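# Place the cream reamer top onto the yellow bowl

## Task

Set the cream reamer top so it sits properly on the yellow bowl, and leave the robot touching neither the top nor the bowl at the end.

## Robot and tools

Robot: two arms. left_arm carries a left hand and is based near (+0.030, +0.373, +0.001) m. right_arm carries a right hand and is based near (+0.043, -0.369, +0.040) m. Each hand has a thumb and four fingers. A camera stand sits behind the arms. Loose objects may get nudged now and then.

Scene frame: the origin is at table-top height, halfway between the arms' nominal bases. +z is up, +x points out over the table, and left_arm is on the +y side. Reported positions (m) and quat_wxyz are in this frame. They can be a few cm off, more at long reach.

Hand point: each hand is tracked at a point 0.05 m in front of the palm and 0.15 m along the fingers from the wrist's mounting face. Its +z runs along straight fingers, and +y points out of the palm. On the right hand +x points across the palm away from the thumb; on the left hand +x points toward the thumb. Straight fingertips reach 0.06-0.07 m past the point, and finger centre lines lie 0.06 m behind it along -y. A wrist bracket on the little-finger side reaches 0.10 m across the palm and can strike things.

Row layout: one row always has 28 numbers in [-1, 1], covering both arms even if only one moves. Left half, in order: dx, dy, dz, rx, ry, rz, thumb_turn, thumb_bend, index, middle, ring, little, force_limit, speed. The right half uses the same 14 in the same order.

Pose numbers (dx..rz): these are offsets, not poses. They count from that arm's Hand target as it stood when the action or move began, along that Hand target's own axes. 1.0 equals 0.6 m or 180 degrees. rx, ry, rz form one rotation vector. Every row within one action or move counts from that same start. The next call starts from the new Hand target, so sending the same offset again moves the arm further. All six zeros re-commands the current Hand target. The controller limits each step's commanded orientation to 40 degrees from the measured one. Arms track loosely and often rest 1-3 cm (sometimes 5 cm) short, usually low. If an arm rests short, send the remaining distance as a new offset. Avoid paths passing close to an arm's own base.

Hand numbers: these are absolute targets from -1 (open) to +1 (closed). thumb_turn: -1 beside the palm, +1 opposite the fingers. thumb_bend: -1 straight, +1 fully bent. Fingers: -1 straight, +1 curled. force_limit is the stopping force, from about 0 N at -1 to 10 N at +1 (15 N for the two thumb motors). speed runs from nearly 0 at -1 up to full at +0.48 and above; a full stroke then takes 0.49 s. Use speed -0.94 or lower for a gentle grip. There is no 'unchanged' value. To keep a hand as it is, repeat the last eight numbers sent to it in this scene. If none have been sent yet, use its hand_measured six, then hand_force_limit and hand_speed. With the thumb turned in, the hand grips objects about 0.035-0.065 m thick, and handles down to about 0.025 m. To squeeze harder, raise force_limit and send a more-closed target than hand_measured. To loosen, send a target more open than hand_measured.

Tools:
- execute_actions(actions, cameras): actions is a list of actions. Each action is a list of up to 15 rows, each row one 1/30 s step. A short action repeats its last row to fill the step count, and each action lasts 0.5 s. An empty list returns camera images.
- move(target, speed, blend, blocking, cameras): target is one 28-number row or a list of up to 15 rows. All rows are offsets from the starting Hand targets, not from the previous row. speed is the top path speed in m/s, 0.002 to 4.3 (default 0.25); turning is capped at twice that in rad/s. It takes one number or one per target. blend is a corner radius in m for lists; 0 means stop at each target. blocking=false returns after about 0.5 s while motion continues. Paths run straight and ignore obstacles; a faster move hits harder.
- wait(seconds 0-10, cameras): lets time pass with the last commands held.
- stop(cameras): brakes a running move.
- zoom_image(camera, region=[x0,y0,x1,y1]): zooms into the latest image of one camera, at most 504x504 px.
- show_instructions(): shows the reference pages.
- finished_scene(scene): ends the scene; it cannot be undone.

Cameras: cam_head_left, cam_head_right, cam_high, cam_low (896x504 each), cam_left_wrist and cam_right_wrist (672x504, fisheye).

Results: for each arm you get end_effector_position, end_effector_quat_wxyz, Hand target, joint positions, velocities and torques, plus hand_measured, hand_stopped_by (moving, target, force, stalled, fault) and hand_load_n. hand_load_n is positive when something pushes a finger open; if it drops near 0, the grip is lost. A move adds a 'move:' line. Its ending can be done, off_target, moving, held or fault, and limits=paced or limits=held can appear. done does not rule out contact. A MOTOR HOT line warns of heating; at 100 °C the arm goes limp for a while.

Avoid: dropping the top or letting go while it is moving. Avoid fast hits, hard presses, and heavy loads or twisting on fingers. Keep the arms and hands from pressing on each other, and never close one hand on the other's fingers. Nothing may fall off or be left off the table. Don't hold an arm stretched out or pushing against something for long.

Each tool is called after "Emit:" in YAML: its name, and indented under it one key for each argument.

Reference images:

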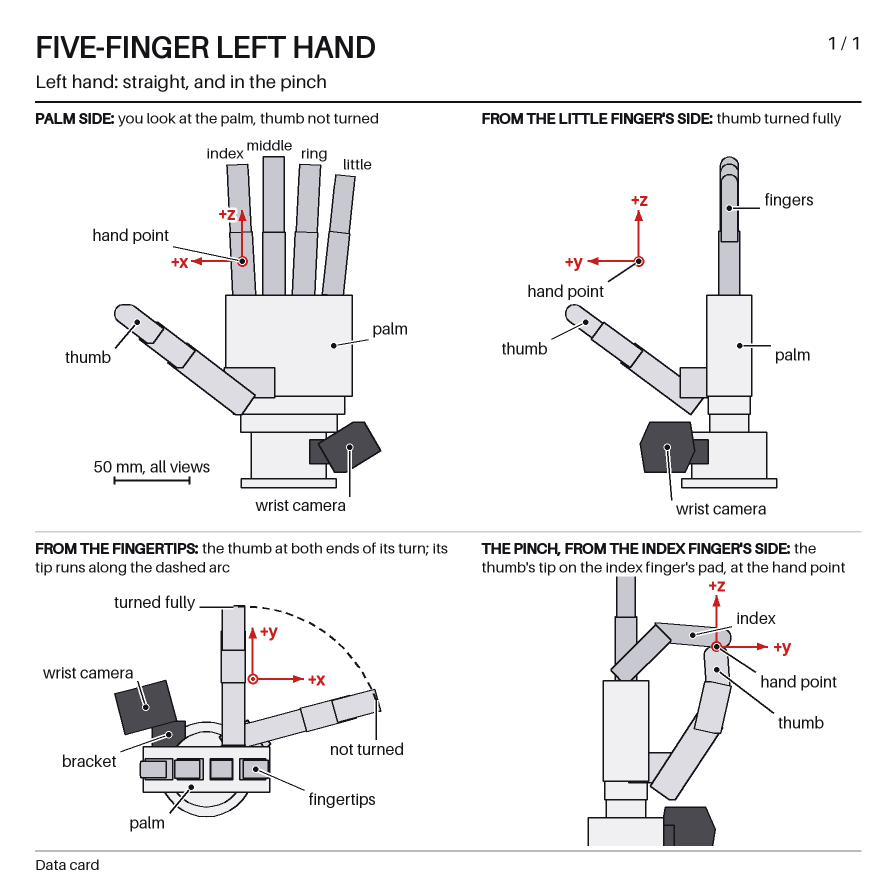

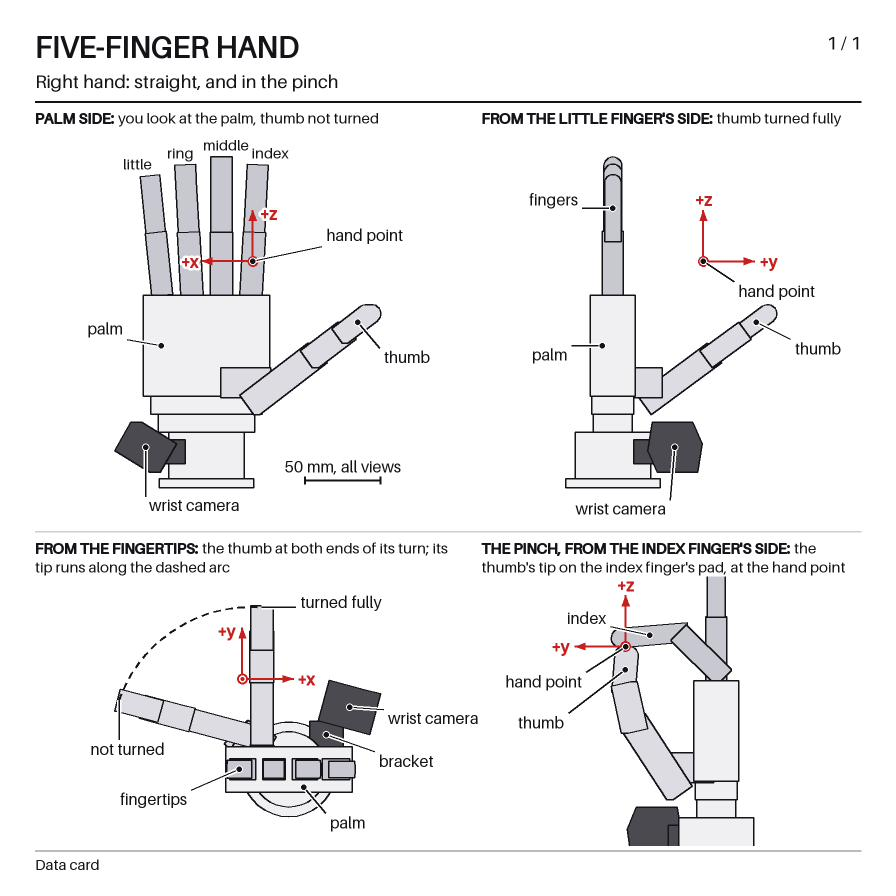

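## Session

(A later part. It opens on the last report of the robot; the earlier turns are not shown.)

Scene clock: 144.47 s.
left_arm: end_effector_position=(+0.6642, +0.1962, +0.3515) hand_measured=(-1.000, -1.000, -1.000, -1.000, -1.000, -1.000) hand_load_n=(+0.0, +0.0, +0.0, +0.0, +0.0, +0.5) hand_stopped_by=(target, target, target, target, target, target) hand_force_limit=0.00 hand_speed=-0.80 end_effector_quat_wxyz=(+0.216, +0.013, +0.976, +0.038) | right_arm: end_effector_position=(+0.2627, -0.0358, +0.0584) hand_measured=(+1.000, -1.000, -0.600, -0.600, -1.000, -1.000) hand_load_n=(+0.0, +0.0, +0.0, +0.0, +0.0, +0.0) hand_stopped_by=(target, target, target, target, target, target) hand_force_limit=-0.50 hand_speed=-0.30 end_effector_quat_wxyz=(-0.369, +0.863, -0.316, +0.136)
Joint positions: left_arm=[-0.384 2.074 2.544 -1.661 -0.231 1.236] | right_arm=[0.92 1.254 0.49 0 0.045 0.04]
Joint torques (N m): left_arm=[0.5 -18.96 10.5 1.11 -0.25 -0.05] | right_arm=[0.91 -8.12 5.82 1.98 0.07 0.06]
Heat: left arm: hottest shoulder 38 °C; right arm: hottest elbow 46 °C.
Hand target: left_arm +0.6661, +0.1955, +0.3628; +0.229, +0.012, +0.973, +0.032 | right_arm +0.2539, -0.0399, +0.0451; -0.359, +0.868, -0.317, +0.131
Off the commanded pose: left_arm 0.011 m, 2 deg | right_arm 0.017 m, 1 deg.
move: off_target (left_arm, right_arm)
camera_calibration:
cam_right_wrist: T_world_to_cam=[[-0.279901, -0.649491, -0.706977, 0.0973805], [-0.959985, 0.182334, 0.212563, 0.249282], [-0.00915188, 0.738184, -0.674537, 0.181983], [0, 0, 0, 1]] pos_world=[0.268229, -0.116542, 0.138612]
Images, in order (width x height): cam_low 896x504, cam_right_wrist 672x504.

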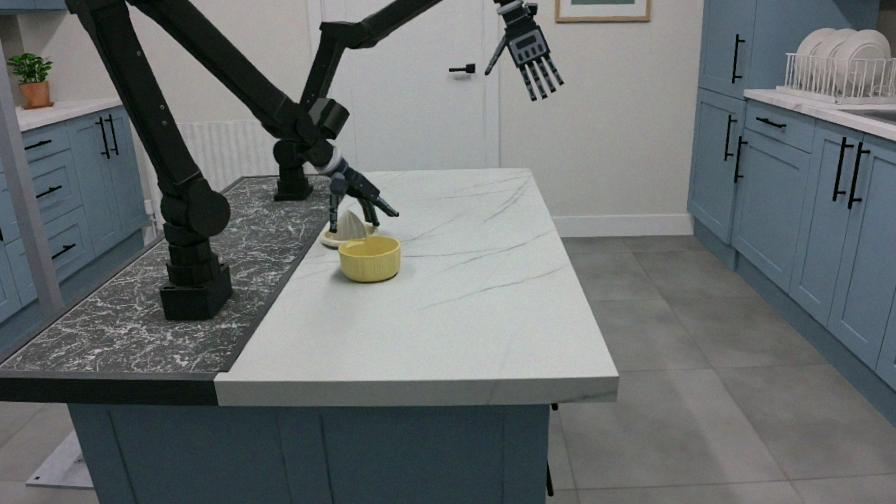

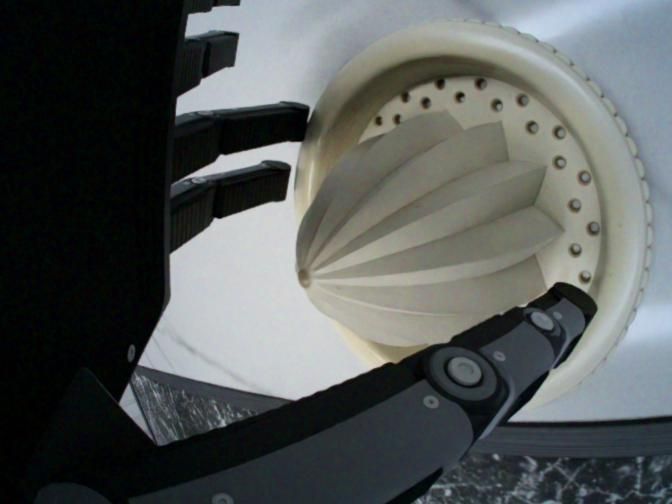

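Emit:
move:
  target: [0,0,0,0,0,0,-1,-1,-1,-1,-1,-1,0,-0.8,0,0.0118,0.0118,0,0,0,1,-1,-0.6,-0.6,-1,-1,-0.5,-0.3]
  speed: 0.06
  cameras: ["cam_right_wrist","cam_low"]

Emit:
zoom_image:
  camera: "cam_low"
  region: [305, 150, 425, 290]

Scene clock: 150.73 s.
left_arm: end_effector_position=(+0.6642, +0.1962, +0.3515) hand_measured=(-1.000, -1.000, -1.000, -1.000, -1.000, -1.000) hand_load_n=(+0.0, +0.0, +0.0, +0.5, +0.0, +0.0) hand_stopped_by=(target, target, target, target, target, target) hand_force_limit=0.00 hand_speed=-0.80 end_effector_quat_wxyz=(+0.216, +0.013, +0.976, +0.038) | right_arm: end_effector_position=(+0.2611, -0.0381, +0.0446) hand_measured=(+1.000, -1.000, -0.600, -0.600, -1.000, -1.000) hand_load_n=(+0.0, +0.0, +0.0, +0.0, +0.0, +0.0) hand_stopped_by=(target, target, target, target, target, target) hand_force_limit=-0.50 hand_speed=-0.30 end_effector_quat_wxyz=(-0.364, +0.865, -0.317, +0.135)
Joint positions: left_arm=[-0.384 2.074 2.544 -1.661 -0.231 1.236] | right_arm=[0.92 1.29 0.474 0.042 0.045 0.04]
Joint torques (N m): left_arm=[0.56 -19.02 10.48 1.13 -0.26 -0.05] | right_arm=[1.08 -8.59 6.06 2.36 0.05 0.06]
Heat: left arm: hottest shoulder 38 °C; right arm: hottest elbow 44 °C.
Hand target: left_arm +0.6661, +0.1955, +0.3628; +0.229, +0.012, +0.973, +0.032 | right_arm +0.2539, -0.0399, +0.0351; -0.359, +0.868, -0.316, +0.131
Off the commanded pose: left_arm 0.011 m, 2 deg | right_arm 0.012 m, 1 deg.
move: off_target (left_arm, right_arm)
camera_calibration:
cam_right_wrist: T_world_to_cam=[[-0.28416, -0.655103, -0.700067, 0.0862763], [-0.958692, 0.184411, 0.21657, 0.250627], [-0.0127757, 0.732689, -0.680444, 0.175303], [0, 0, 0, 1]] pos_world=[0.26703, -0.118141, 0.125405]
Images, in order (width x height): cam_low 896x504, cam_right_wrist 672x504.

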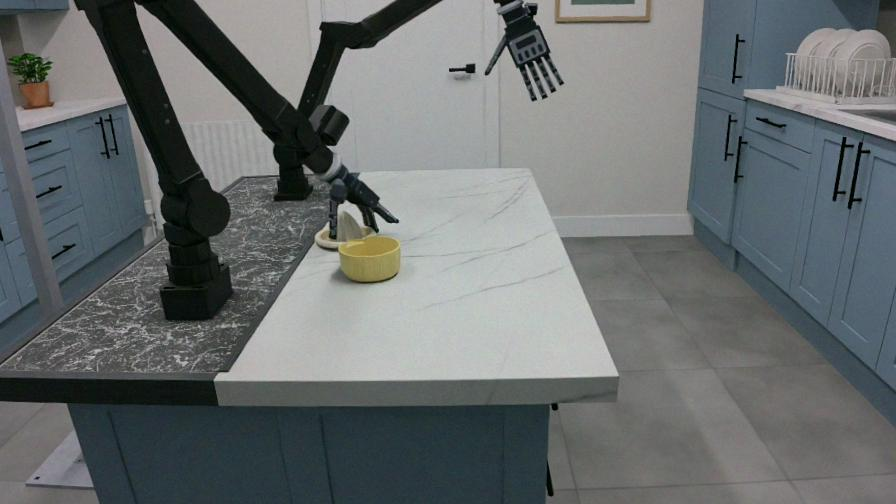

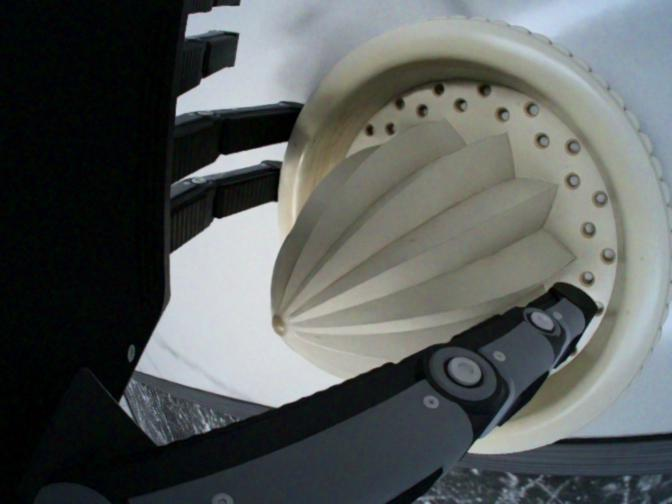

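Scaled by 3.600 from the camera's 896x504 image, which has a finer 1280x720 frame.

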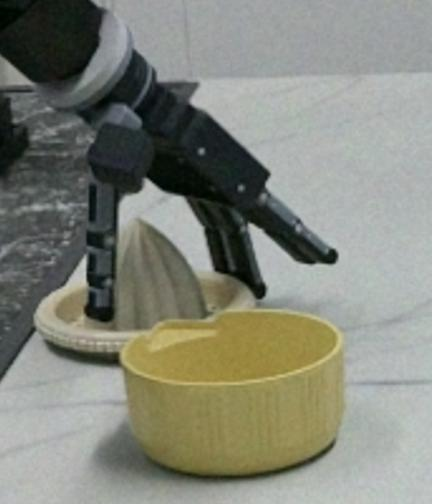

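Emit:
move:
  target: [0,0,0,0,0,0,-1,-1,-1,-1,-1,-1,0,-0.8,0,-0.0747,-0.0207,0,0,0,1,-1,-0.6,-0.6,-1,-1,-0.5,-0.3]
  speed: 0.06
  cameras: ["cam_right_wrist"]

Scene clock: 158.33 s.
left_arm: end_effector_position=(+0.6642, +0.1962, +0.3515) hand_measured=(-1.000, -1.000, -1.000, -1.000, -1.000, -1.000) hand_load_n=(+0.0, +0.0, +0.0, +0.0, +0.0, +0.0) hand_stopped_by=(target, target, target, target, target, target) hand_force_limit=0.00 hand_speed=-0.80 end_effector_quat_wxyz=(+0.216, +0.013, +0.976, +0.038) | right_arm: end_effector_position=(+0.2574, -0.0430, +0.0534) hand_measured=(+1.000, -1.000, -0.600, -0.600, -1.000, -1.000) hand_load_n=(+0.0, +0.0, +0.0, +0.0, +0.0, +0.0) hand_stopped_by=(target, target, target, target, target, target) hand_force_limit=-0.50 hand_speed=-0.30 end_effector_quat_wxyz=(-0.339, +0.876, -0.320, +0.127)
Joint positions: left_arm=[-0.384 2.074 2.544 -1.661 -0.231 1.236] | right_arm=[0.92 1.261 0.513 -0.084 0.045 0.04]
Joint torques (N m): left_arm=[0.56 -18.9 10.5 1.13 -0.26 -0.05] | right_arm=[0.97 -10.99 11.66 0.92 -0.12 0.06]
Heat: left arm: hottest shoulder 38 °C; right arm: hottest elbow 43 °C.
Hand target: left_arm +0.6661, +0.1955, +0.3628; +0.229, +0.012, +0.973, +0.032 | right_arm +0.2687, -0.0223, +0.0756; -0.359, +0.868, -0.317, +0.131
Off the commanded pose: left_arm 0.011 m, 2 deg | right_arm 0.032 m, 3 deg.
move: off_target (left_arm, right_arm)
camera_calibration:
cam_right_wrist: T_world_to_cam=[[-0.308087, -0.686433, -0.658704, 0.0907876], [-0.950638, 0.195192, 0.241221, 0.243182], [-0.037008, 0.700506, -0.712686, 0.191418], [0, 0, 0, 1]] pos_world=[0.266233, -0.119237, 0.137563]
Images, in order (width x height): cam_right_wrist 672x504.

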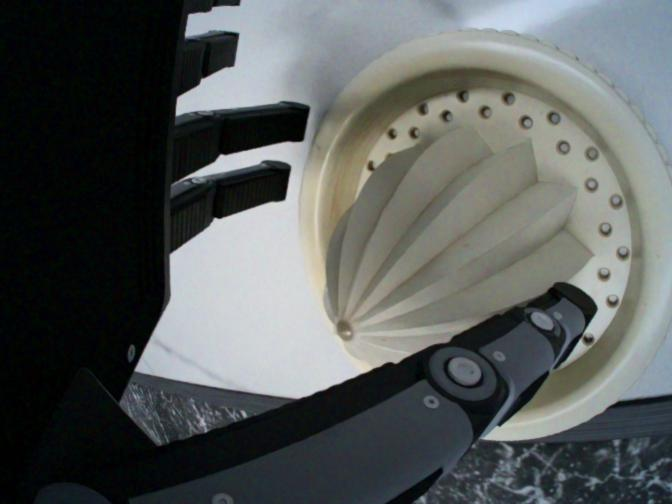

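Emit:
move:
  target: [0,0,0,0,0,0,-1,-1,-1,-1,-1,-1,0,-0.8,0.0137,-0.0762,-0.0992,0,0,0,1,-1,-0.6,-0.6,-1,-1,-0.5,-0.3]
  speed: 0.12
  cameras: ["cam_right_wrist"]

Scene clock: 177.10 s.
left_arm: end_effector_position=(+0.6642, +0.1962, +0.3515) hand_measured=(-1.000, -1.000, -1.000, -1.000, -1.000, -1.000) hand_load_n=(+0.0, +0.0, +0.0, +0.0, +0.0, +0.0) hand_stopped_by=(target, target, target, target, target, target) hand_force_limit=0.00 hand_speed=-0.80 end_effector_quat_wxyz=(+0.216, +0.013, +0.976, +0.038) | right_arm: end_effector_position=(+0.2513, -0.0485, +0.1223) hand_measured=(+1.000, -1.000, -0.600, -0.600, -1.000, -1.000) hand_load_n=(+0.0, +0.0, +0.0, +0.0, +0.0, +0.0) hand_stopped_by=(target, target, target, target, target, target) hand_force_limit=-0.50 hand_speed=-0.30 end_effector_quat_wxyz=(-0.338, +0.877, -0.318, +0.121)
Joint positions: left_arm=[-0.384 2.074 2.544 -1.661 -0.231 1.236] | right_arm=[0.917 1.086 0.608 -0.358 0.03 0.037]
Joint torques (N m): left_arm=[0.5 -18.96 10.5 1.13 -0.26 -0.05] | right_arm=[-0.15 -9.17 13.61 1.14 -0.15 -0.05]
Heat: left arm: hottest shoulder 38 °C; right arm: hottest elbow 43 °C.
Hand target: left_arm +0.6661, +0.1955, +0.3628; +0.229, +0.012, +0.973, +0.032 | right_arm +0.2687, -0.0351, +0.1500; -0.359, +0.868, -0.316, +0.131
Off the commanded pose: left_arm 0.011 m, 2 deg | right_arm 0.035 m, 3 deg.
move: off_target (left_arm, right_arm)
camera_calibration:
cam_right_wrist: T_world_to_cam=[[-0.308352, -0.688199, -0.656735, 0.130221], [-0.94993, 0.186104, 0.250994, 0.219993], [-0.0505132, 0.701247, -0.711127, 0.247427], [0, 0, 0, 1]] pos_world=[0.26163, -0.124831, 0.206256]
Images, in order (width x height): cam_right_wrist 672x504.

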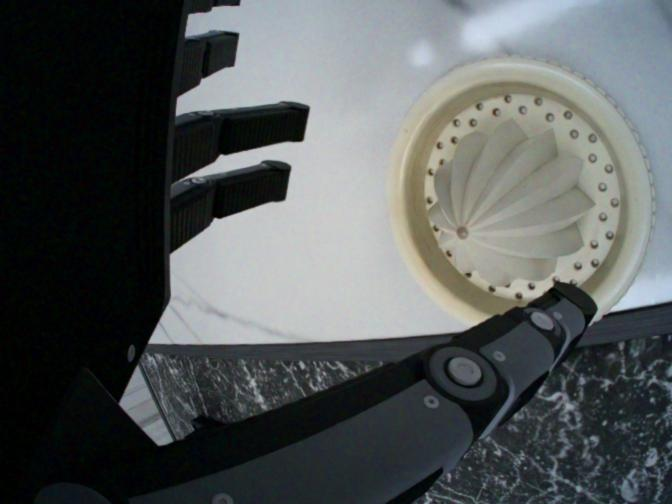

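Emit:
move:
  target: [0,0,0,0,0,0,-1,-1,-1,-1,-1,-1,0,-0.8,-0.0138,0.1517,0.0863,0,0,0,1,-1,-0.6,-0.6,-1,-1,-0.5,-0.3]
  speed: 0.12
  cameras: ["cam_right_wrist","cam_low"]

Emit:
zoom_image:
  camera: "cam_low"
  region: [295, 150, 415, 290]

Scene clock: 190.00 s.
left_arm: end_effector_position=(+0.6642, +0.1962, +0.3515) hand_measured=(-1.000, -1.000, -1.000, -1.000, -1.000, -1.000) hand_load_n=(+0.0, +0.0, +0.0, +0.0, +0.0, +0.0) hand_stopped_by=(target, target, target, target, target, target) hand_force_limit=0.00 hand_speed=-0.80 end_effector_quat_wxyz=(+0.216, +0.013, +0.976, +0.038) | right_arm: end_effector_position=(+0.2518, -0.0497, +0.0583) hand_measured=(+1.000, -1.000, -0.600, -0.600, -1.000, -1.000) hand_load_n=(+0.0, +0.0, +0.0, +0.0, +0.0, +0.0) hand_stopped_by=(target, target, target, target, target, target) hand_force_limit=-0.50 hand_speed=-0.30 end_effector_quat_wxyz=(-0.364, +0.865, -0.318, +0.135)
Joint positions: left_arm=[-0.384 2.074 2.544 -1.661 -0.231 1.236] | right_arm=[0.922 1.203 0.456 -0.029 0.047 0.043]
Joint torques (N m): left_arm=[0.5 -18.96 10.48 1.13 -0.26 -0.05] | right_arm=[1.73 -7.77 6.35 2.29 0.07 0.09]
Heat: left arm: hottest shoulder 38 °C; right arm: hottest elbow 48 °C.
Hand target: left_arm +0.6661, +0.1955, +0.3628; +0.229, +0.012, +0.973, +0.032 | right_arm +0.2445, -0.0510, +0.0489; -0.359, +0.868, -0.317, +0.131
Off the commanded pose: left_arm 0.011 m, 2 deg | right_arm 0.012 m, 1 deg.
move: off_target (left_arm, right_arm)
camera_calibration:
cam_right_wrist: T_world_to_cam=[[-0.286094, -0.655496, -0.698909, 0.0860461], [-0.958115, 0.185888, 0.217857, 0.240708], [-0.0128858, 0.731963, -0.681222, 0.193043], [0, 0, 0, 1]] pos_world=[0.257731, -0.129642, 0.139203]
Images, in order (width x height): cam_low 896x504, cam_right_wrist 672x504.

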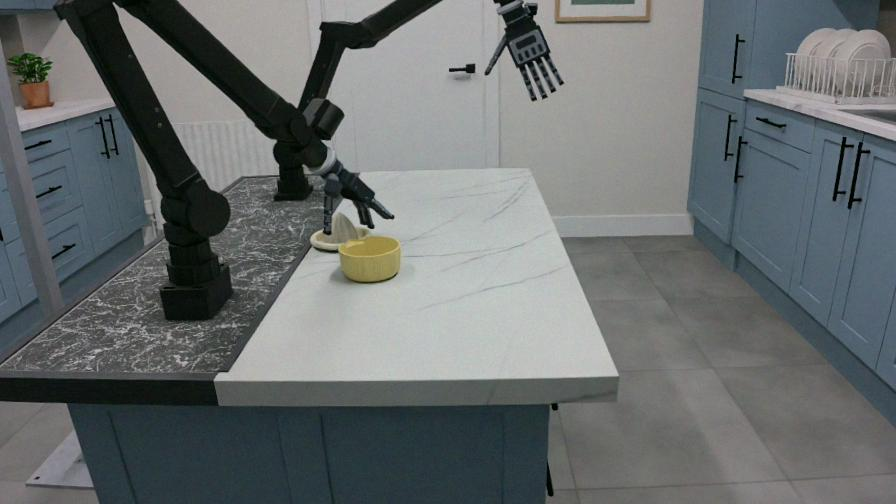

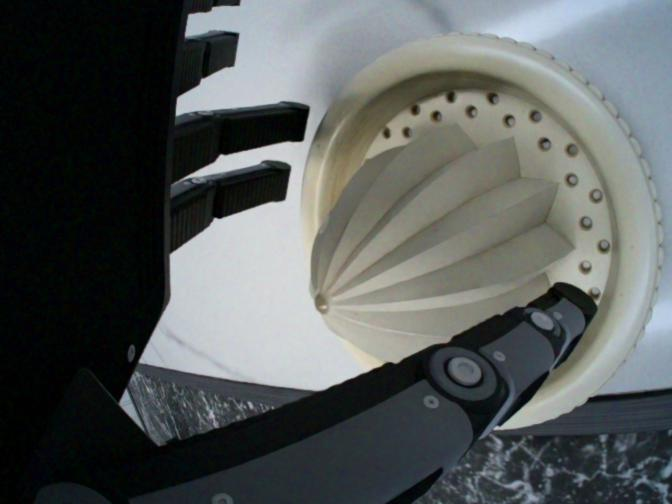

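Scaled by 3.600 from the camera's 896x504 image, which has a finer 1280x720 frame.

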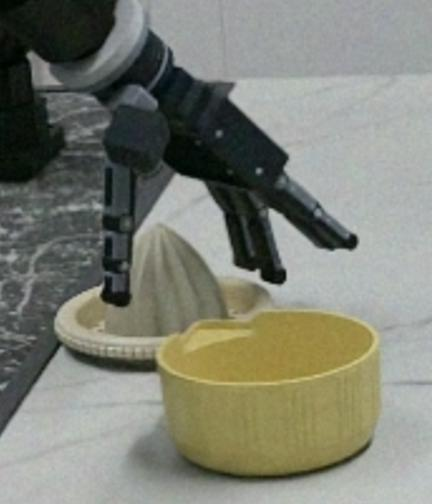

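Emit:
move:
  target: [0,0,0,0,0,0,-1,-1,-1,-1,-1,-1,0,-0.8,0,0,0,0,0,0,1,-0.1,0.2,0.2,-1,-1,0.2,-0.85]
  speed: 0.1
  cameras: ["cam_right_wrist","cam_low"]

Emit:
zoom_image:
  camera: "cam_low"
  region: [295, 150, 415, 290]

Scene clock: 194.27 s.
left_arm: end_effector_position=(+0.6642, +0.1962, +0.3515) hand_measured=(-1.000, -1.000, -1.000, -1.000, -1.000, -1.000) hand_load_n=(+0.0, +0.0, +0.0, +0.0, +0.0, +0.0) hand_stopped_by=(target, target, target, target, target, target) hand_force_limit=0.00 hand_speed=-0.80 end_effector_quat_wxyz=(+0.216, +0.013, +0.976, +0.038) | right_arm: end_effector_position=(+0.2529, -0.0482, +0.0592) hand_measured=(+1.000, -0.772, -0.144, -0.118, -1.000, -1.000) hand_load_n=(+1.0, +12.5, +3.0, +7.5, +0.0, +0.0) hand_stopped_by=(target, force, force, force, target, target) hand_force_limit=0.20 hand_speed=-0.85 end_effector_quat_wxyz=(-0.368, +0.863, -0.318, +0.136)
Joint positions: left_arm=[-0.384 2.074 2.544 -1.661 -0.231 1.236] | right_arm=[0.922 1.203 0.453 -0.015 0.048 0.045]
Joint torques (N m): left_arm=[0.5 -18.96 10.5 1.11 -0.26 -0.05] | right_arm=[1.79 -7.41 6.48 1.78 0.08 0.07]
Heat: left arm: hottest elbow 39 °C; right arm: hottest elbow 47 °C.
Hand target: left_arm +0.6661, +0.1955, +0.3628; +0.229, +0.012, +0.973, +0.032 | right_arm +0.2444, -0.0511, +0.0488; -0.359, +0.868, -0.317, +0.131
Off the commanded pose: left_arm 0.011 m, 2 deg | right_arm 0.014 m, 1 deg.
move: off_target (left_arm, right_arm)
camera_calibration:
cam_right_wrist: T_world_to_cam=[[-0.283378, -0.648104, -0.706865, 0.0881523], [-0.95898, 0.185837, 0.21406, 0.241758], [-0.00737121, 0.73853, -0.674181, 0.191121], [0, 0, 0, 1]] pos_world=[0.258231, -0.128944, 0.139411]
Images, in order (width x height): cam_low 896x504, cam_right_wrist 672x504.

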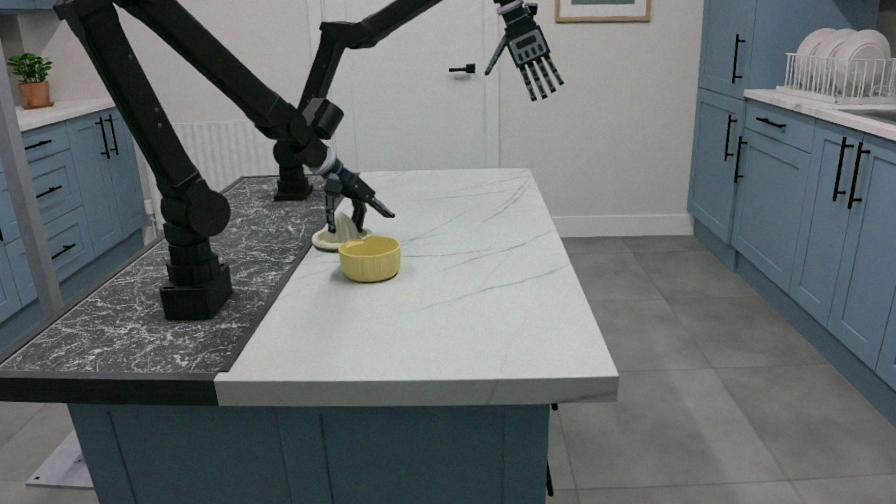

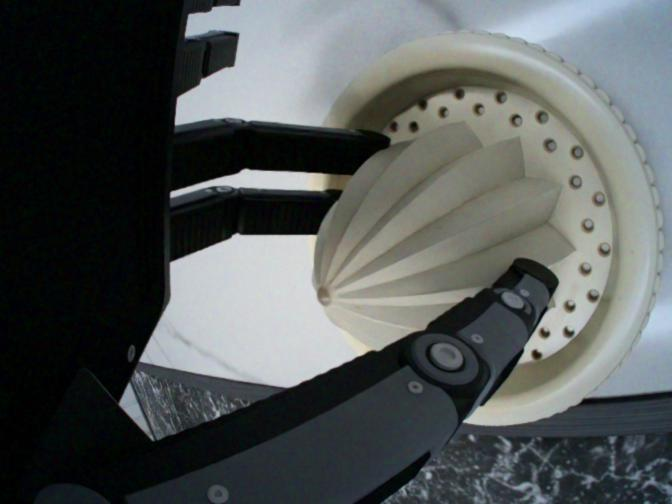

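Scaled by 3.600 from the camera's 896x504 image, which has a finer 1280x720 frame.

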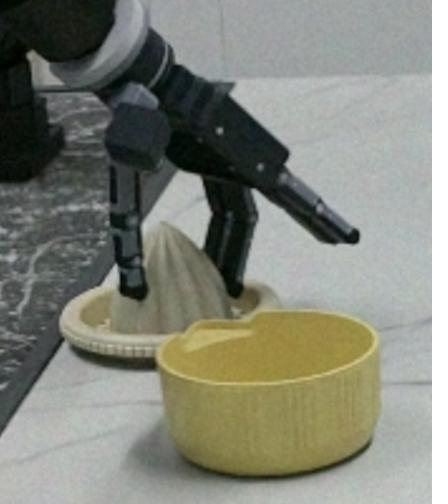

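Emit:
move:
  target: [0,0,0,0,0,0,-1,-1,-1,-1,-1,-1,0,-0.8,0,-0.1297,-0.0823,0,0,0,1,-0.1,0.2,0.2,-1,-1,0.2,-0.85]
  speed: 0.08
  cameras: ["cam_right_wrist","cam_low"]

Emit:
zoom_image:
  camera: "cam_low"
  region: [295, 130, 415, 290]

Scene clock: 199.40 s.
left_arm: end_effector_position=(+0.6642, +0.1962, +0.3515) hand_measured=(-1.000, -1.000, -1.000, -1.000, -1.000, -1.000) hand_load_n=(+0.0, +0.0, +0.0, +0.0, +0.0, +0.0) hand_stopped_by=(target, target, target, target, target, target) hand_force_limit=0.00 hand_speed=-0.80 end_effector_quat_wxyz=(+0.216, +0.013, +0.976, +0.038) | right_arm: end_effector_position=(+0.2476, -0.0553, +0.1112) hand_measured=(+1.000, -0.768, -0.144, -0.116, -1.000, -1.000) hand_load_n=(+0.0, +0.0, +0.0, +0.0, +0.0, +0.0) hand_stopped_by=(target, force, force, force, target, target) hand_force_limit=0.20 hand_speed=-0.85 end_effector_quat_wxyz=(-0.336, +0.876, -0.322, +0.126)
Joint positions: left_arm=[-0.384 2.074 2.544 -1.661 -0.231 1.236] | right_arm=[0.922 1.08 0.572 -0.33 0.048 0.045]
Joint torques (N m): left_arm=[0.5 -18.96 10.5 1.13 -0.26 -0.05] | right_arm=[1.55 -8.94 13.37 1.16 -0.12 0.02]
Heat: left arm: hottest elbow 39 °C; right arm: hottest elbow 46 °C.
Hand target: left_arm +0.6661, +0.1955, +0.3628; +0.229, +0.012, +0.973, +0.032 | right_arm +0.2574, -0.0357, +0.1388; -0.359, +0.868, -0.317, +0.131
Off the commanded pose: left_arm 0.011 m, 2 deg | right_arm 0.035 m, 3 deg.
move: off_target (left_arm, right_arm)
camera_calibration:
cam_right_wrist: T_world_to_cam=[[-0.313231, -0.688101, -0.654526, 0.118112], [-0.948923, 0.199316, 0.244578, 0.221736], [-0.037837, 0.697704, -0.715386, 0.241244], [0, 0, 0, 1]] pos_world=[0.256534, -0.131239, 0.195658]
Images, in order (width x height): cam_low 896x504, cam_right_wrist 672x504.

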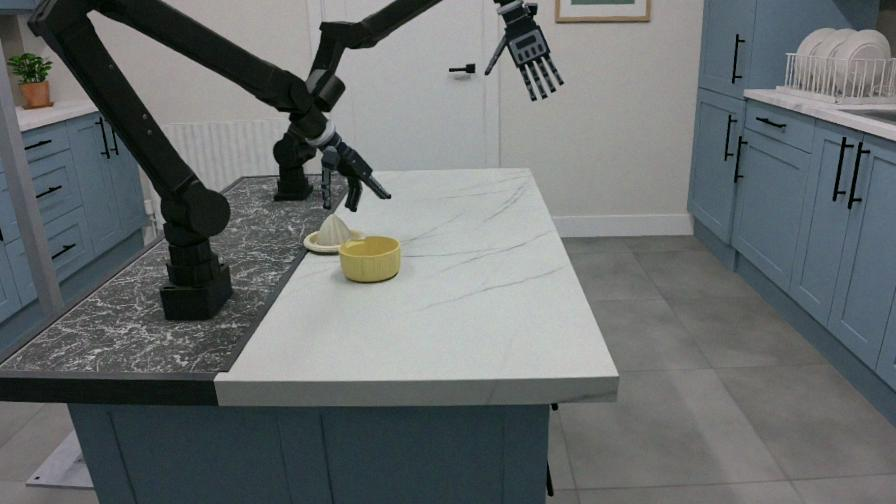

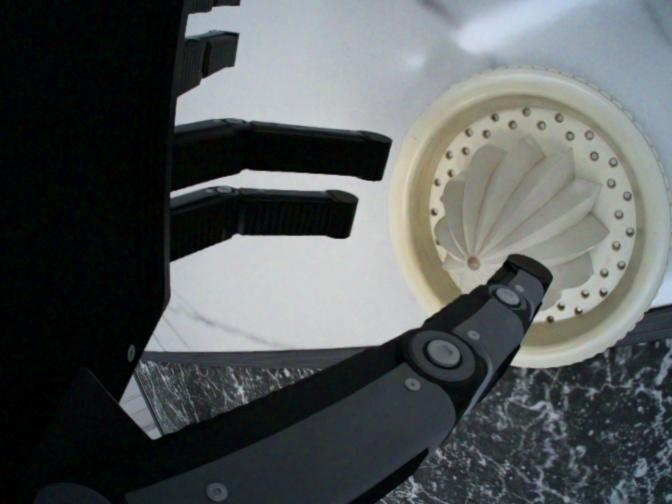

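Scaled by 3.150 from the camera's 896x504 image, which has a finer 1280x720 frame.

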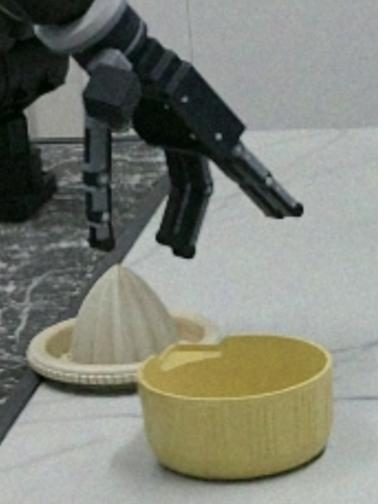

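Emit:
move:
  target:
    - [0,0,0,0,0,0,-1,-1,-1,-1,-1,-1,0,-0.8,-0.0062,0.0477,-0.0477,0,0,0,1,-1,-0.6,-0.6,-1,-1,-0.5,0]
    - [0,0,0,0,0,0,-1,-1,-1,-1,-1,-1,0,-0.8,-0.0062,0.1565,0.0612,0,0,0,1,-1,-0.6,-0.6,-1,-1,-0.5,0]
  speed: 0.12
  cameras: ["cam_right_wrist","cam_low"]

Emit:
zoom_image:
  camera: "cam_low"
  region: [285, 150, 405, 290]

Scene clock: 235.60 s.
left_arm: end_effector_position=(+0.6642, +0.1962, +0.3515) hand_measured=(-1.000, -1.000, -1.000, -1.000, -1.000, -1.000) hand_load_n=(-0.5, +0.0, +0.0, +0.0, +0.0, +0.0) hand_stopped_by=(target, target, target, target, target, target) hand_force_limit=0.00 hand_speed=-0.80 end_effector_quat_wxyz=(+0.216, +0.013, +0.976, +0.038) | right_arm: end_effector_position=(+0.2363, -0.0624, +0.0563) hand_measured=(+1.000, -1.000, -0.600, -0.600, -1.000, -1.000) hand_load_n=(+0.0, +0.0, +0.5, +0.0, +0.0, +0.0) hand_stopped_by=(target, target, target, target, target, target) hand_force_limit=-0.50 hand_speed=0.00 end_effector_quat_wxyz=(-0.365, +0.865, -0.318, +0.135)
Joint positions: left_arm=[-0.384 2.074 2.544 -1.661 -0.231 1.236] | right_arm=[0.941 1.143 0.406 -0.037 0.061 0.057]
Joint torques (N m): left_arm=[0.5 -18.9 10.5 1.11 -0.26 -0.05] | right_arm=[1.85 -6.95 6.32 2.24 0.07 0.07]
Heat: left arm: hottest shoulder 39 °C; right arm: hottest elbow 53 °C.
Hand target: left_arm +0.6661, +0.1955, +0.3628; +0.229, +0.012, +0.973, +0.032 | right_arm +0.2285, -0.0642, +0.0465; -0.359, +0.868, -0.317, +0.131
Off the commanded pose: left_arm 0.011 m, 2 deg | right_arm 0.013 m, 1 deg.
move: off_target (left_arm, right_arm)
camera_calibration:
cam_right_wrist: T_world_to_cam=[[-0.285954, -0.653529, -0.700807, 0.0721379], [-0.958184, 0.186855, 0.216723, 0.228831], [-0.010685, 0.733475, -0.679633, 0.200319], [0, 0, 0, 1]] pos_world=[0.242031, -0.142543, 0.137105]
Images, in order (width x height): cam_low 896x504, cam_right_wrist 672x504.

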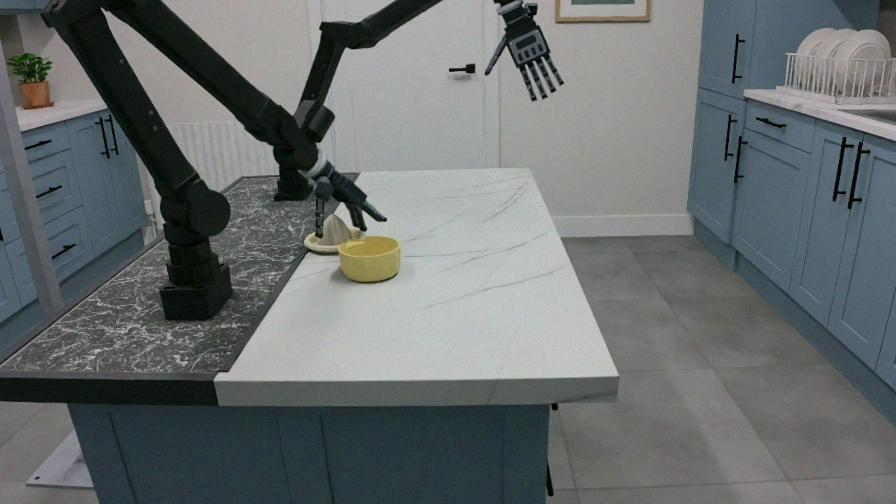

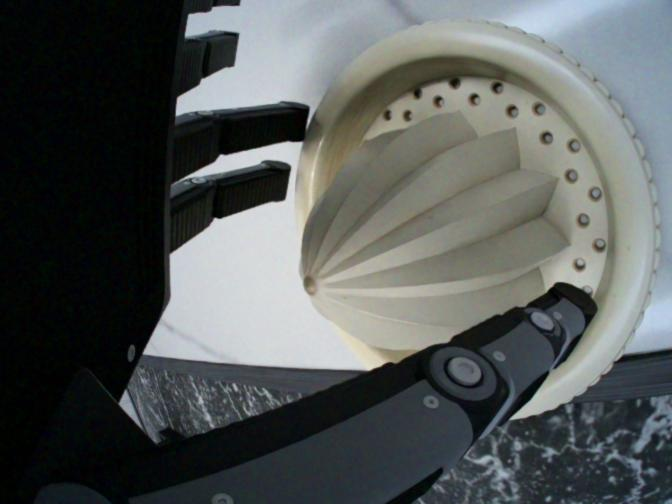

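Scaled by 3.600 from the camera's 896x504 image, which has a finer 1280x720 frame.

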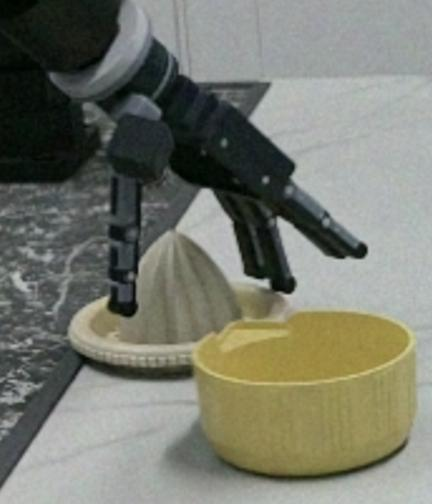

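Emit:
move:
  target: [0,0,0,0,0,0,-1,-1,-1,-1,-1,-1,0,-0.8,0,0,0,0,0,0,1,-0.1,0.2,0.2,-1,-1,0.3,-0.8]
  speed: 0.1
  cameras: ["cam_right_wrist","cam_low"]

Emit:
zoom_image:
  camera: "cam_low"
  region: [285, 150, 405, 290]

Scene clock: 238.60 s.
left_arm: end_effector_position=(+0.6642, +0.1962, +0.3515) hand_measured=(-1.000, -1.000, -1.000, -1.000, -1.000, -1.000) hand_load_n=(+0.0, +0.0, +0.0, +0.0, +0.0, +0.0) hand_stopped_by=(target, target, target, target, target, target) hand_force_limit=0.00 hand_speed=-0.80 end_effector_quat_wxyz=(+0.216, +0.013, +0.976, +0.038) | right_arm: end_effector_position=(+0.2378, -0.0605, +0.0571) hand_measured=(+1.000, -0.774, -0.142, -0.124, -1.000, -1.000) hand_load_n=(+1.5, +15.0, +4.0, +9.0, +0.0, +0.0) hand_stopped_by=(target, force, force, force, target, target) hand_force_limit=0.30 hand_speed=-0.80 end_effector_quat_wxyz=(-0.370, +0.862, -0.318, +0.138)
Joint positions: left_arm=[-0.384 2.074 2.544 -1.661 -0.231 1.236] | right_arm=[0.942 1.144 0.402 -0.019 0.064 0.058]
Joint torques (N m): left_arm=[0.56 -19.02 10.5 1.11 -0.26 -0.05] | right_arm=[1.73 -6.36 6.9 1.73 -0.03 0.06]
Heat: left arm: hottest shoulder 39 °C; right arm: hottest elbow 52 °C.
Hand target: left_arm +0.6661, +0.1955, +0.3628; +0.229, +0.012, +0.973, +0.032 | right_arm +0.2286, -0.0643, +0.0466; -0.359, +0.868, -0.317, +0.131
Off the commanded pose: left_arm 0.011 m, 2 deg | right_arm 0.015 m, 2 deg.
move: off_target (left_arm, right_arm)
camera_calibration:
cam_right_wrist: T_world_to_cam=[[-0.281375, -0.645511, -0.710031, 0.0742849], [-0.959591, 0.186454, 0.21076, 0.230416], [-0.00366012, 0.740642, -0.67189, 0.197849], [0, 0, 0, 1]] pos_world=[0.242731, -0.141546, 0.137115]
Images, in order (width x height): cam_low 896x504, cam_right_wrist 672x504.

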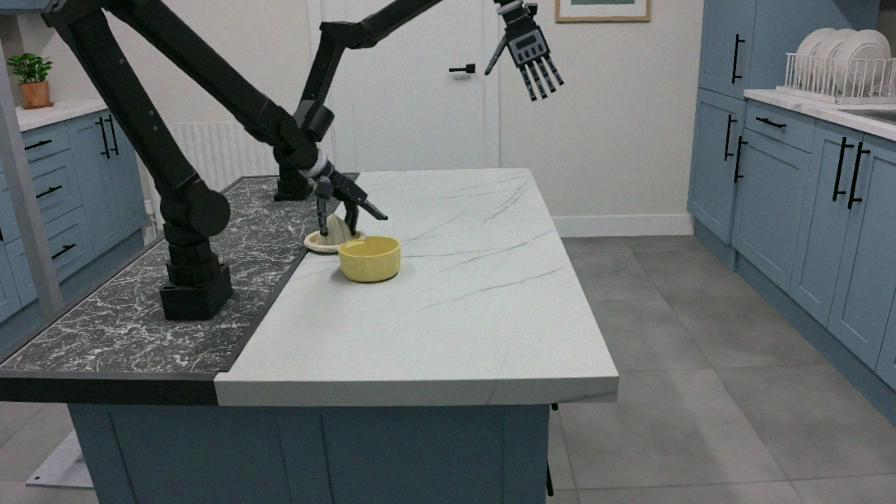

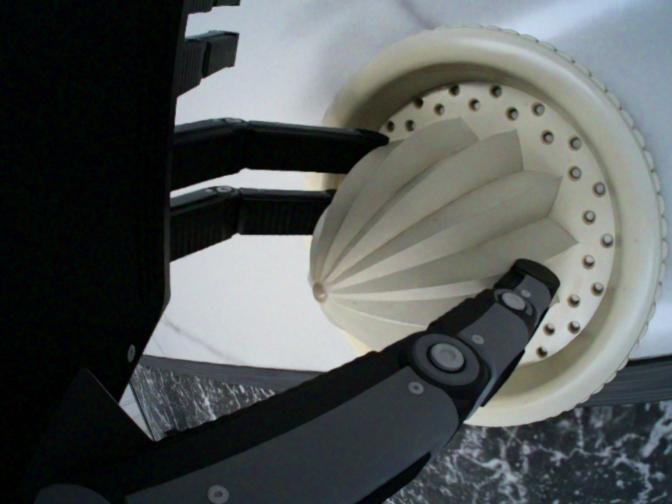

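Scaled by 3.600 from the camera's 896x504 image, which has a finer 1280x720 frame.

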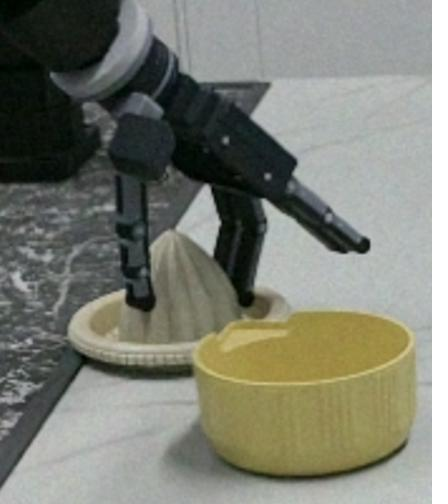

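Emit:
move:
  target: [0,0,0,0,0,0,-1,-1,-1,-1,-1,-1,0,-0.8,0,-0.1002,-0.0435,0.054,0,0,1,-0.1,0.2,0.2,-1,-1,0.3,-0.8]
  speed: 0.05
  cameras: ["cam_right_wrist","cam_low"]

Emit:
zoom_image:
  camera: "cam_low"
  region: [285, 150, 405, 290]

Scene clock: 245.30 s.
left_arm: end_effector_position=(+0.6642, +0.1962, +0.3515) hand_measured=(-1.000, -1.000, -1.000, -1.000, -1.000, -1.000) hand_load_n=(-0.5, +0.0, +0.0, +0.0, +0.0, +0.0) hand_stopped_by=(target, target, target, target, target, target) hand_force_limit=0.00 hand_speed=-0.80 end_effector_quat_wxyz=(+0.216, +0.013, +0.976, +0.038) | right_arm: end_effector_position=(+0.2457, -0.0519, +0.1003) hand_measured=(+1.000, -0.770, -0.142, -0.124, -1.000, -1.000) hand_load_n=(+0.0, +0.0, +0.0, +0.0, +0.0, +0.0) hand_stopped_by=(target, force, force, force, target, target) hand_force_limit=0.30 hand_speed=-0.80 end_effector_quat_wxyz=(-0.424, +0.836, -0.312, +0.156)
Joint positions: left_arm=[-0.384 2.074 2.544 -1.661 -0.231 1.236] | right_arm=[0.943 1.02 0.402 -0.019 0.073 0.058]
Joint torques (N m): left_arm=[0.56 -18.96 10.48 1.13 -0.26 -0.05] | right_arm=[1.61 -7.94 9.26 1.63 0.09 -0.03]
Heat: left arm: hottest shoulder 39 °C; right arm: hottest elbow 50 °C.
Hand target: left_arm +0.6661, +0.1955, +0.3628; +0.229, +0.012, +0.973, +0.032 | right_arm +0.2441, -0.0459, +0.1075; -0.431, +0.835, -0.304, +0.157
Off the commanded pose: left_arm 0.011 m, 2 deg | right_arm 0.009 m, 1 deg.
move: off_target (left_arm)
camera_calibration:
cam_right_wrist: T_world_to_cam=[[-0.22705, -0.570661, -0.789173, 0.11117], [-0.972607, 0.174329, 0.153766, 0.235537], [0.0498276, 0.802469, -0.59461, 0.202805], [0, 0, 0, 1]] pos_world=[0.24422, -0.140366, 0.172105]
Images, in order (width x height): cam_low 896x504, cam_right_wrist 672x504.

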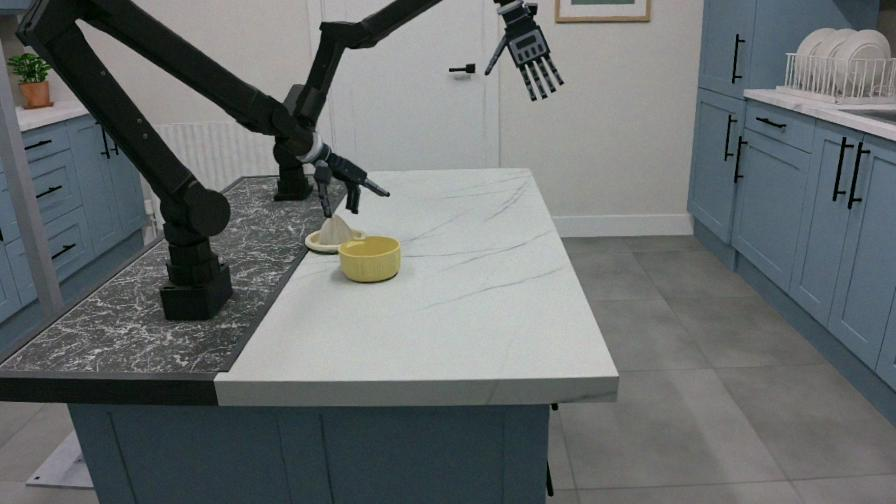

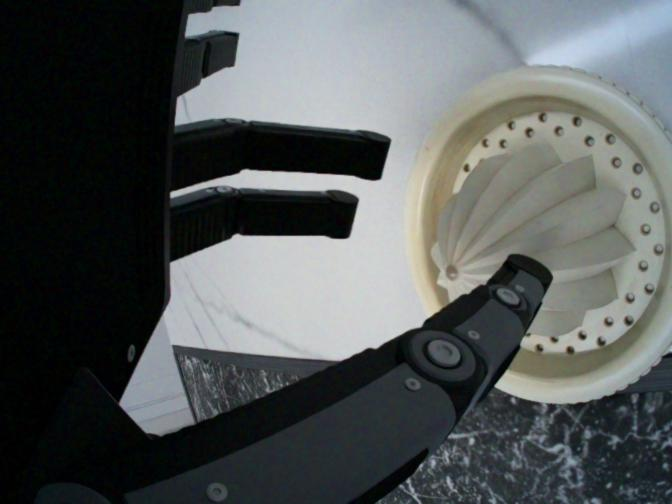

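Scaled by 3.600 from the camera's 896x504 image, which has a finer 1280x720 frame.

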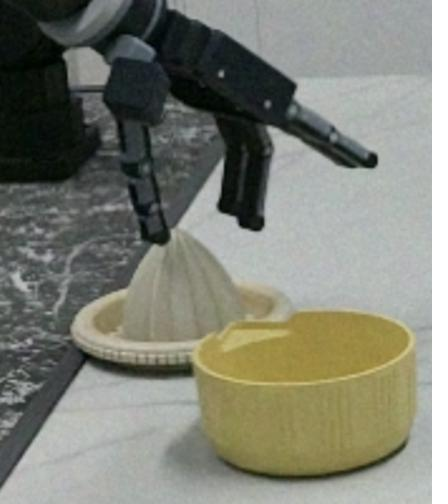

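Emit:
move:
  target:
    - [0,0,0,0,0,0,-1,-1,-1,-1,-1,-1,0,-0.8,0,0,0,0,0,0,1,-1,-0.6,-0.6,-1,-1,-0.5,0]
    - [0,0,0,0,0,0,-1,-1,-1,-1,-1,-1,0,-0.8,0,0.0992,0.03,-0.054,0,0,1,-1,-0.6,-0.6,-1,-1,-0.5,0]
  speed: 0.12
  cameras: ["cam_right_wrist","cam_low"]

Emit:
zoom_image:
  camera: "cam_low"
  region: [285, 150, 405, 290]

Scene clock: 280.20 s.
left_arm: end_effector_position=(+0.6642, +0.1962, +0.3515) hand_measured=(-1.000, -1.000, -1.000, -1.000, -1.000, -1.000) hand_load_n=(+0.0, +0.0, +0.0, +0.0, +0.0, +0.0) hand_stopped_by=(target, target, target, target, target, target) hand_force_limit=0.00 hand_speed=-0.80 end_effector_quat_wxyz=(+0.216, +0.013, +0.976, +0.038) | right_arm: end_effector_position=(+0.2371, -0.0613, +0.0549) hand_measured=(+1.000, -1.000, -0.600, -0.600, -1.000, -1.000) hand_load_n=(+0.0, +0.0, +0.0, +0.5, +0.0, +0.0) hand_stopped_by=(target, target, target, target, target, target) hand_force_limit=-0.50 hand_speed=0.00 end_effector_quat_wxyz=(-0.367, +0.863, -0.318, +0.137)
Joint positions: left_arm=[-0.384 2.074 2.544 -1.661 -0.231 1.236] | right_arm=[0.943 1.15 0.402 -0.02 0.066 0.058]
Joint torques (N m): left_arm=[0.5 -18.96 10.5 1.11 -0.26 -0.05] | right_arm=[1.2 -6.71 7.5 1.43 -0.1 0.08]
Heat: left arm: hottest elbow 40 °C; right arm: hottest elbow 45 °C.
Hand target: left_arm +0.6661, +0.1955, +0.3628; +0.229, +0.012, +0.973, +0.032 | right_arm +0.2313, -0.0608, +0.0486; -0.359, +0.868, -0.316, +0.131
Off the commanded pose: left_arm 0.011 m, 2 deg | right_arm 0.009 m, 1 deg.
move: off_target (left_arm)
camera_calibration:
cam_right_wrist: T_world_to_cam=[[-0.283572, -0.650293, -0.704774, 0.071948], [-0.958935, 0.188025, 0.212345, 0.230182], [-0.0055716, 0.736048, -0.676907, 0.197341], [0, 0, 0, 1]] pos_world=[0.242231, -0.141745, 0.135411]
Images, in order (width x height): cam_low 896x504, cam_right_wrist 672x504.

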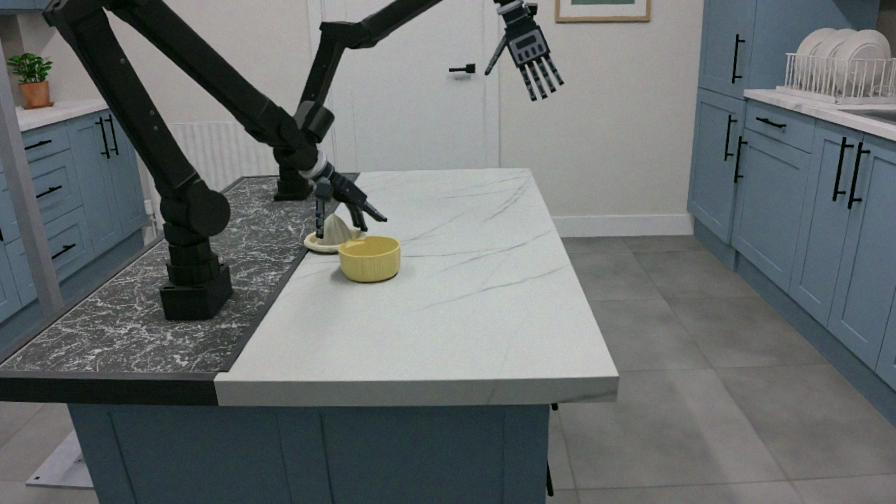

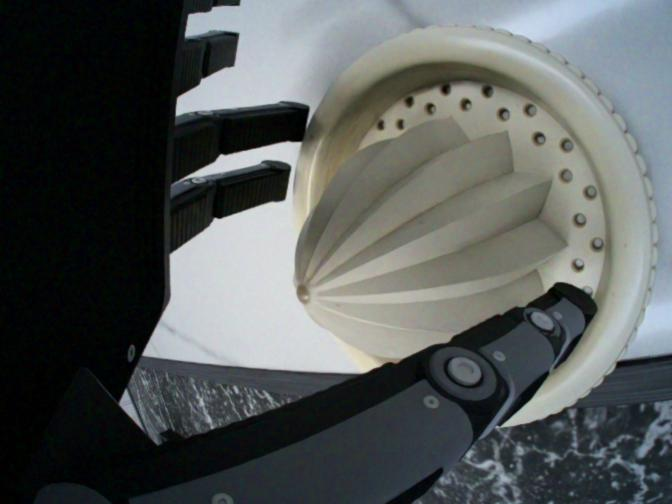

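Scaled by 3.600 from the camera's 896x504 image, which has a finer 1280x720 frame.

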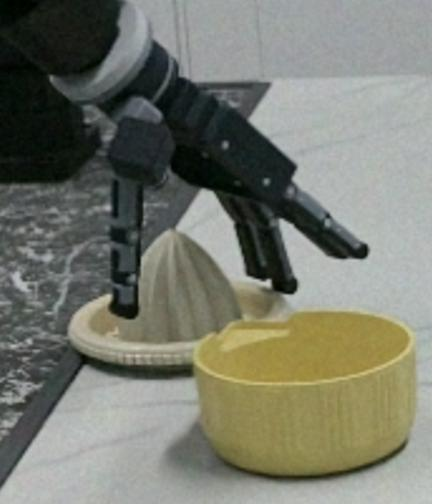

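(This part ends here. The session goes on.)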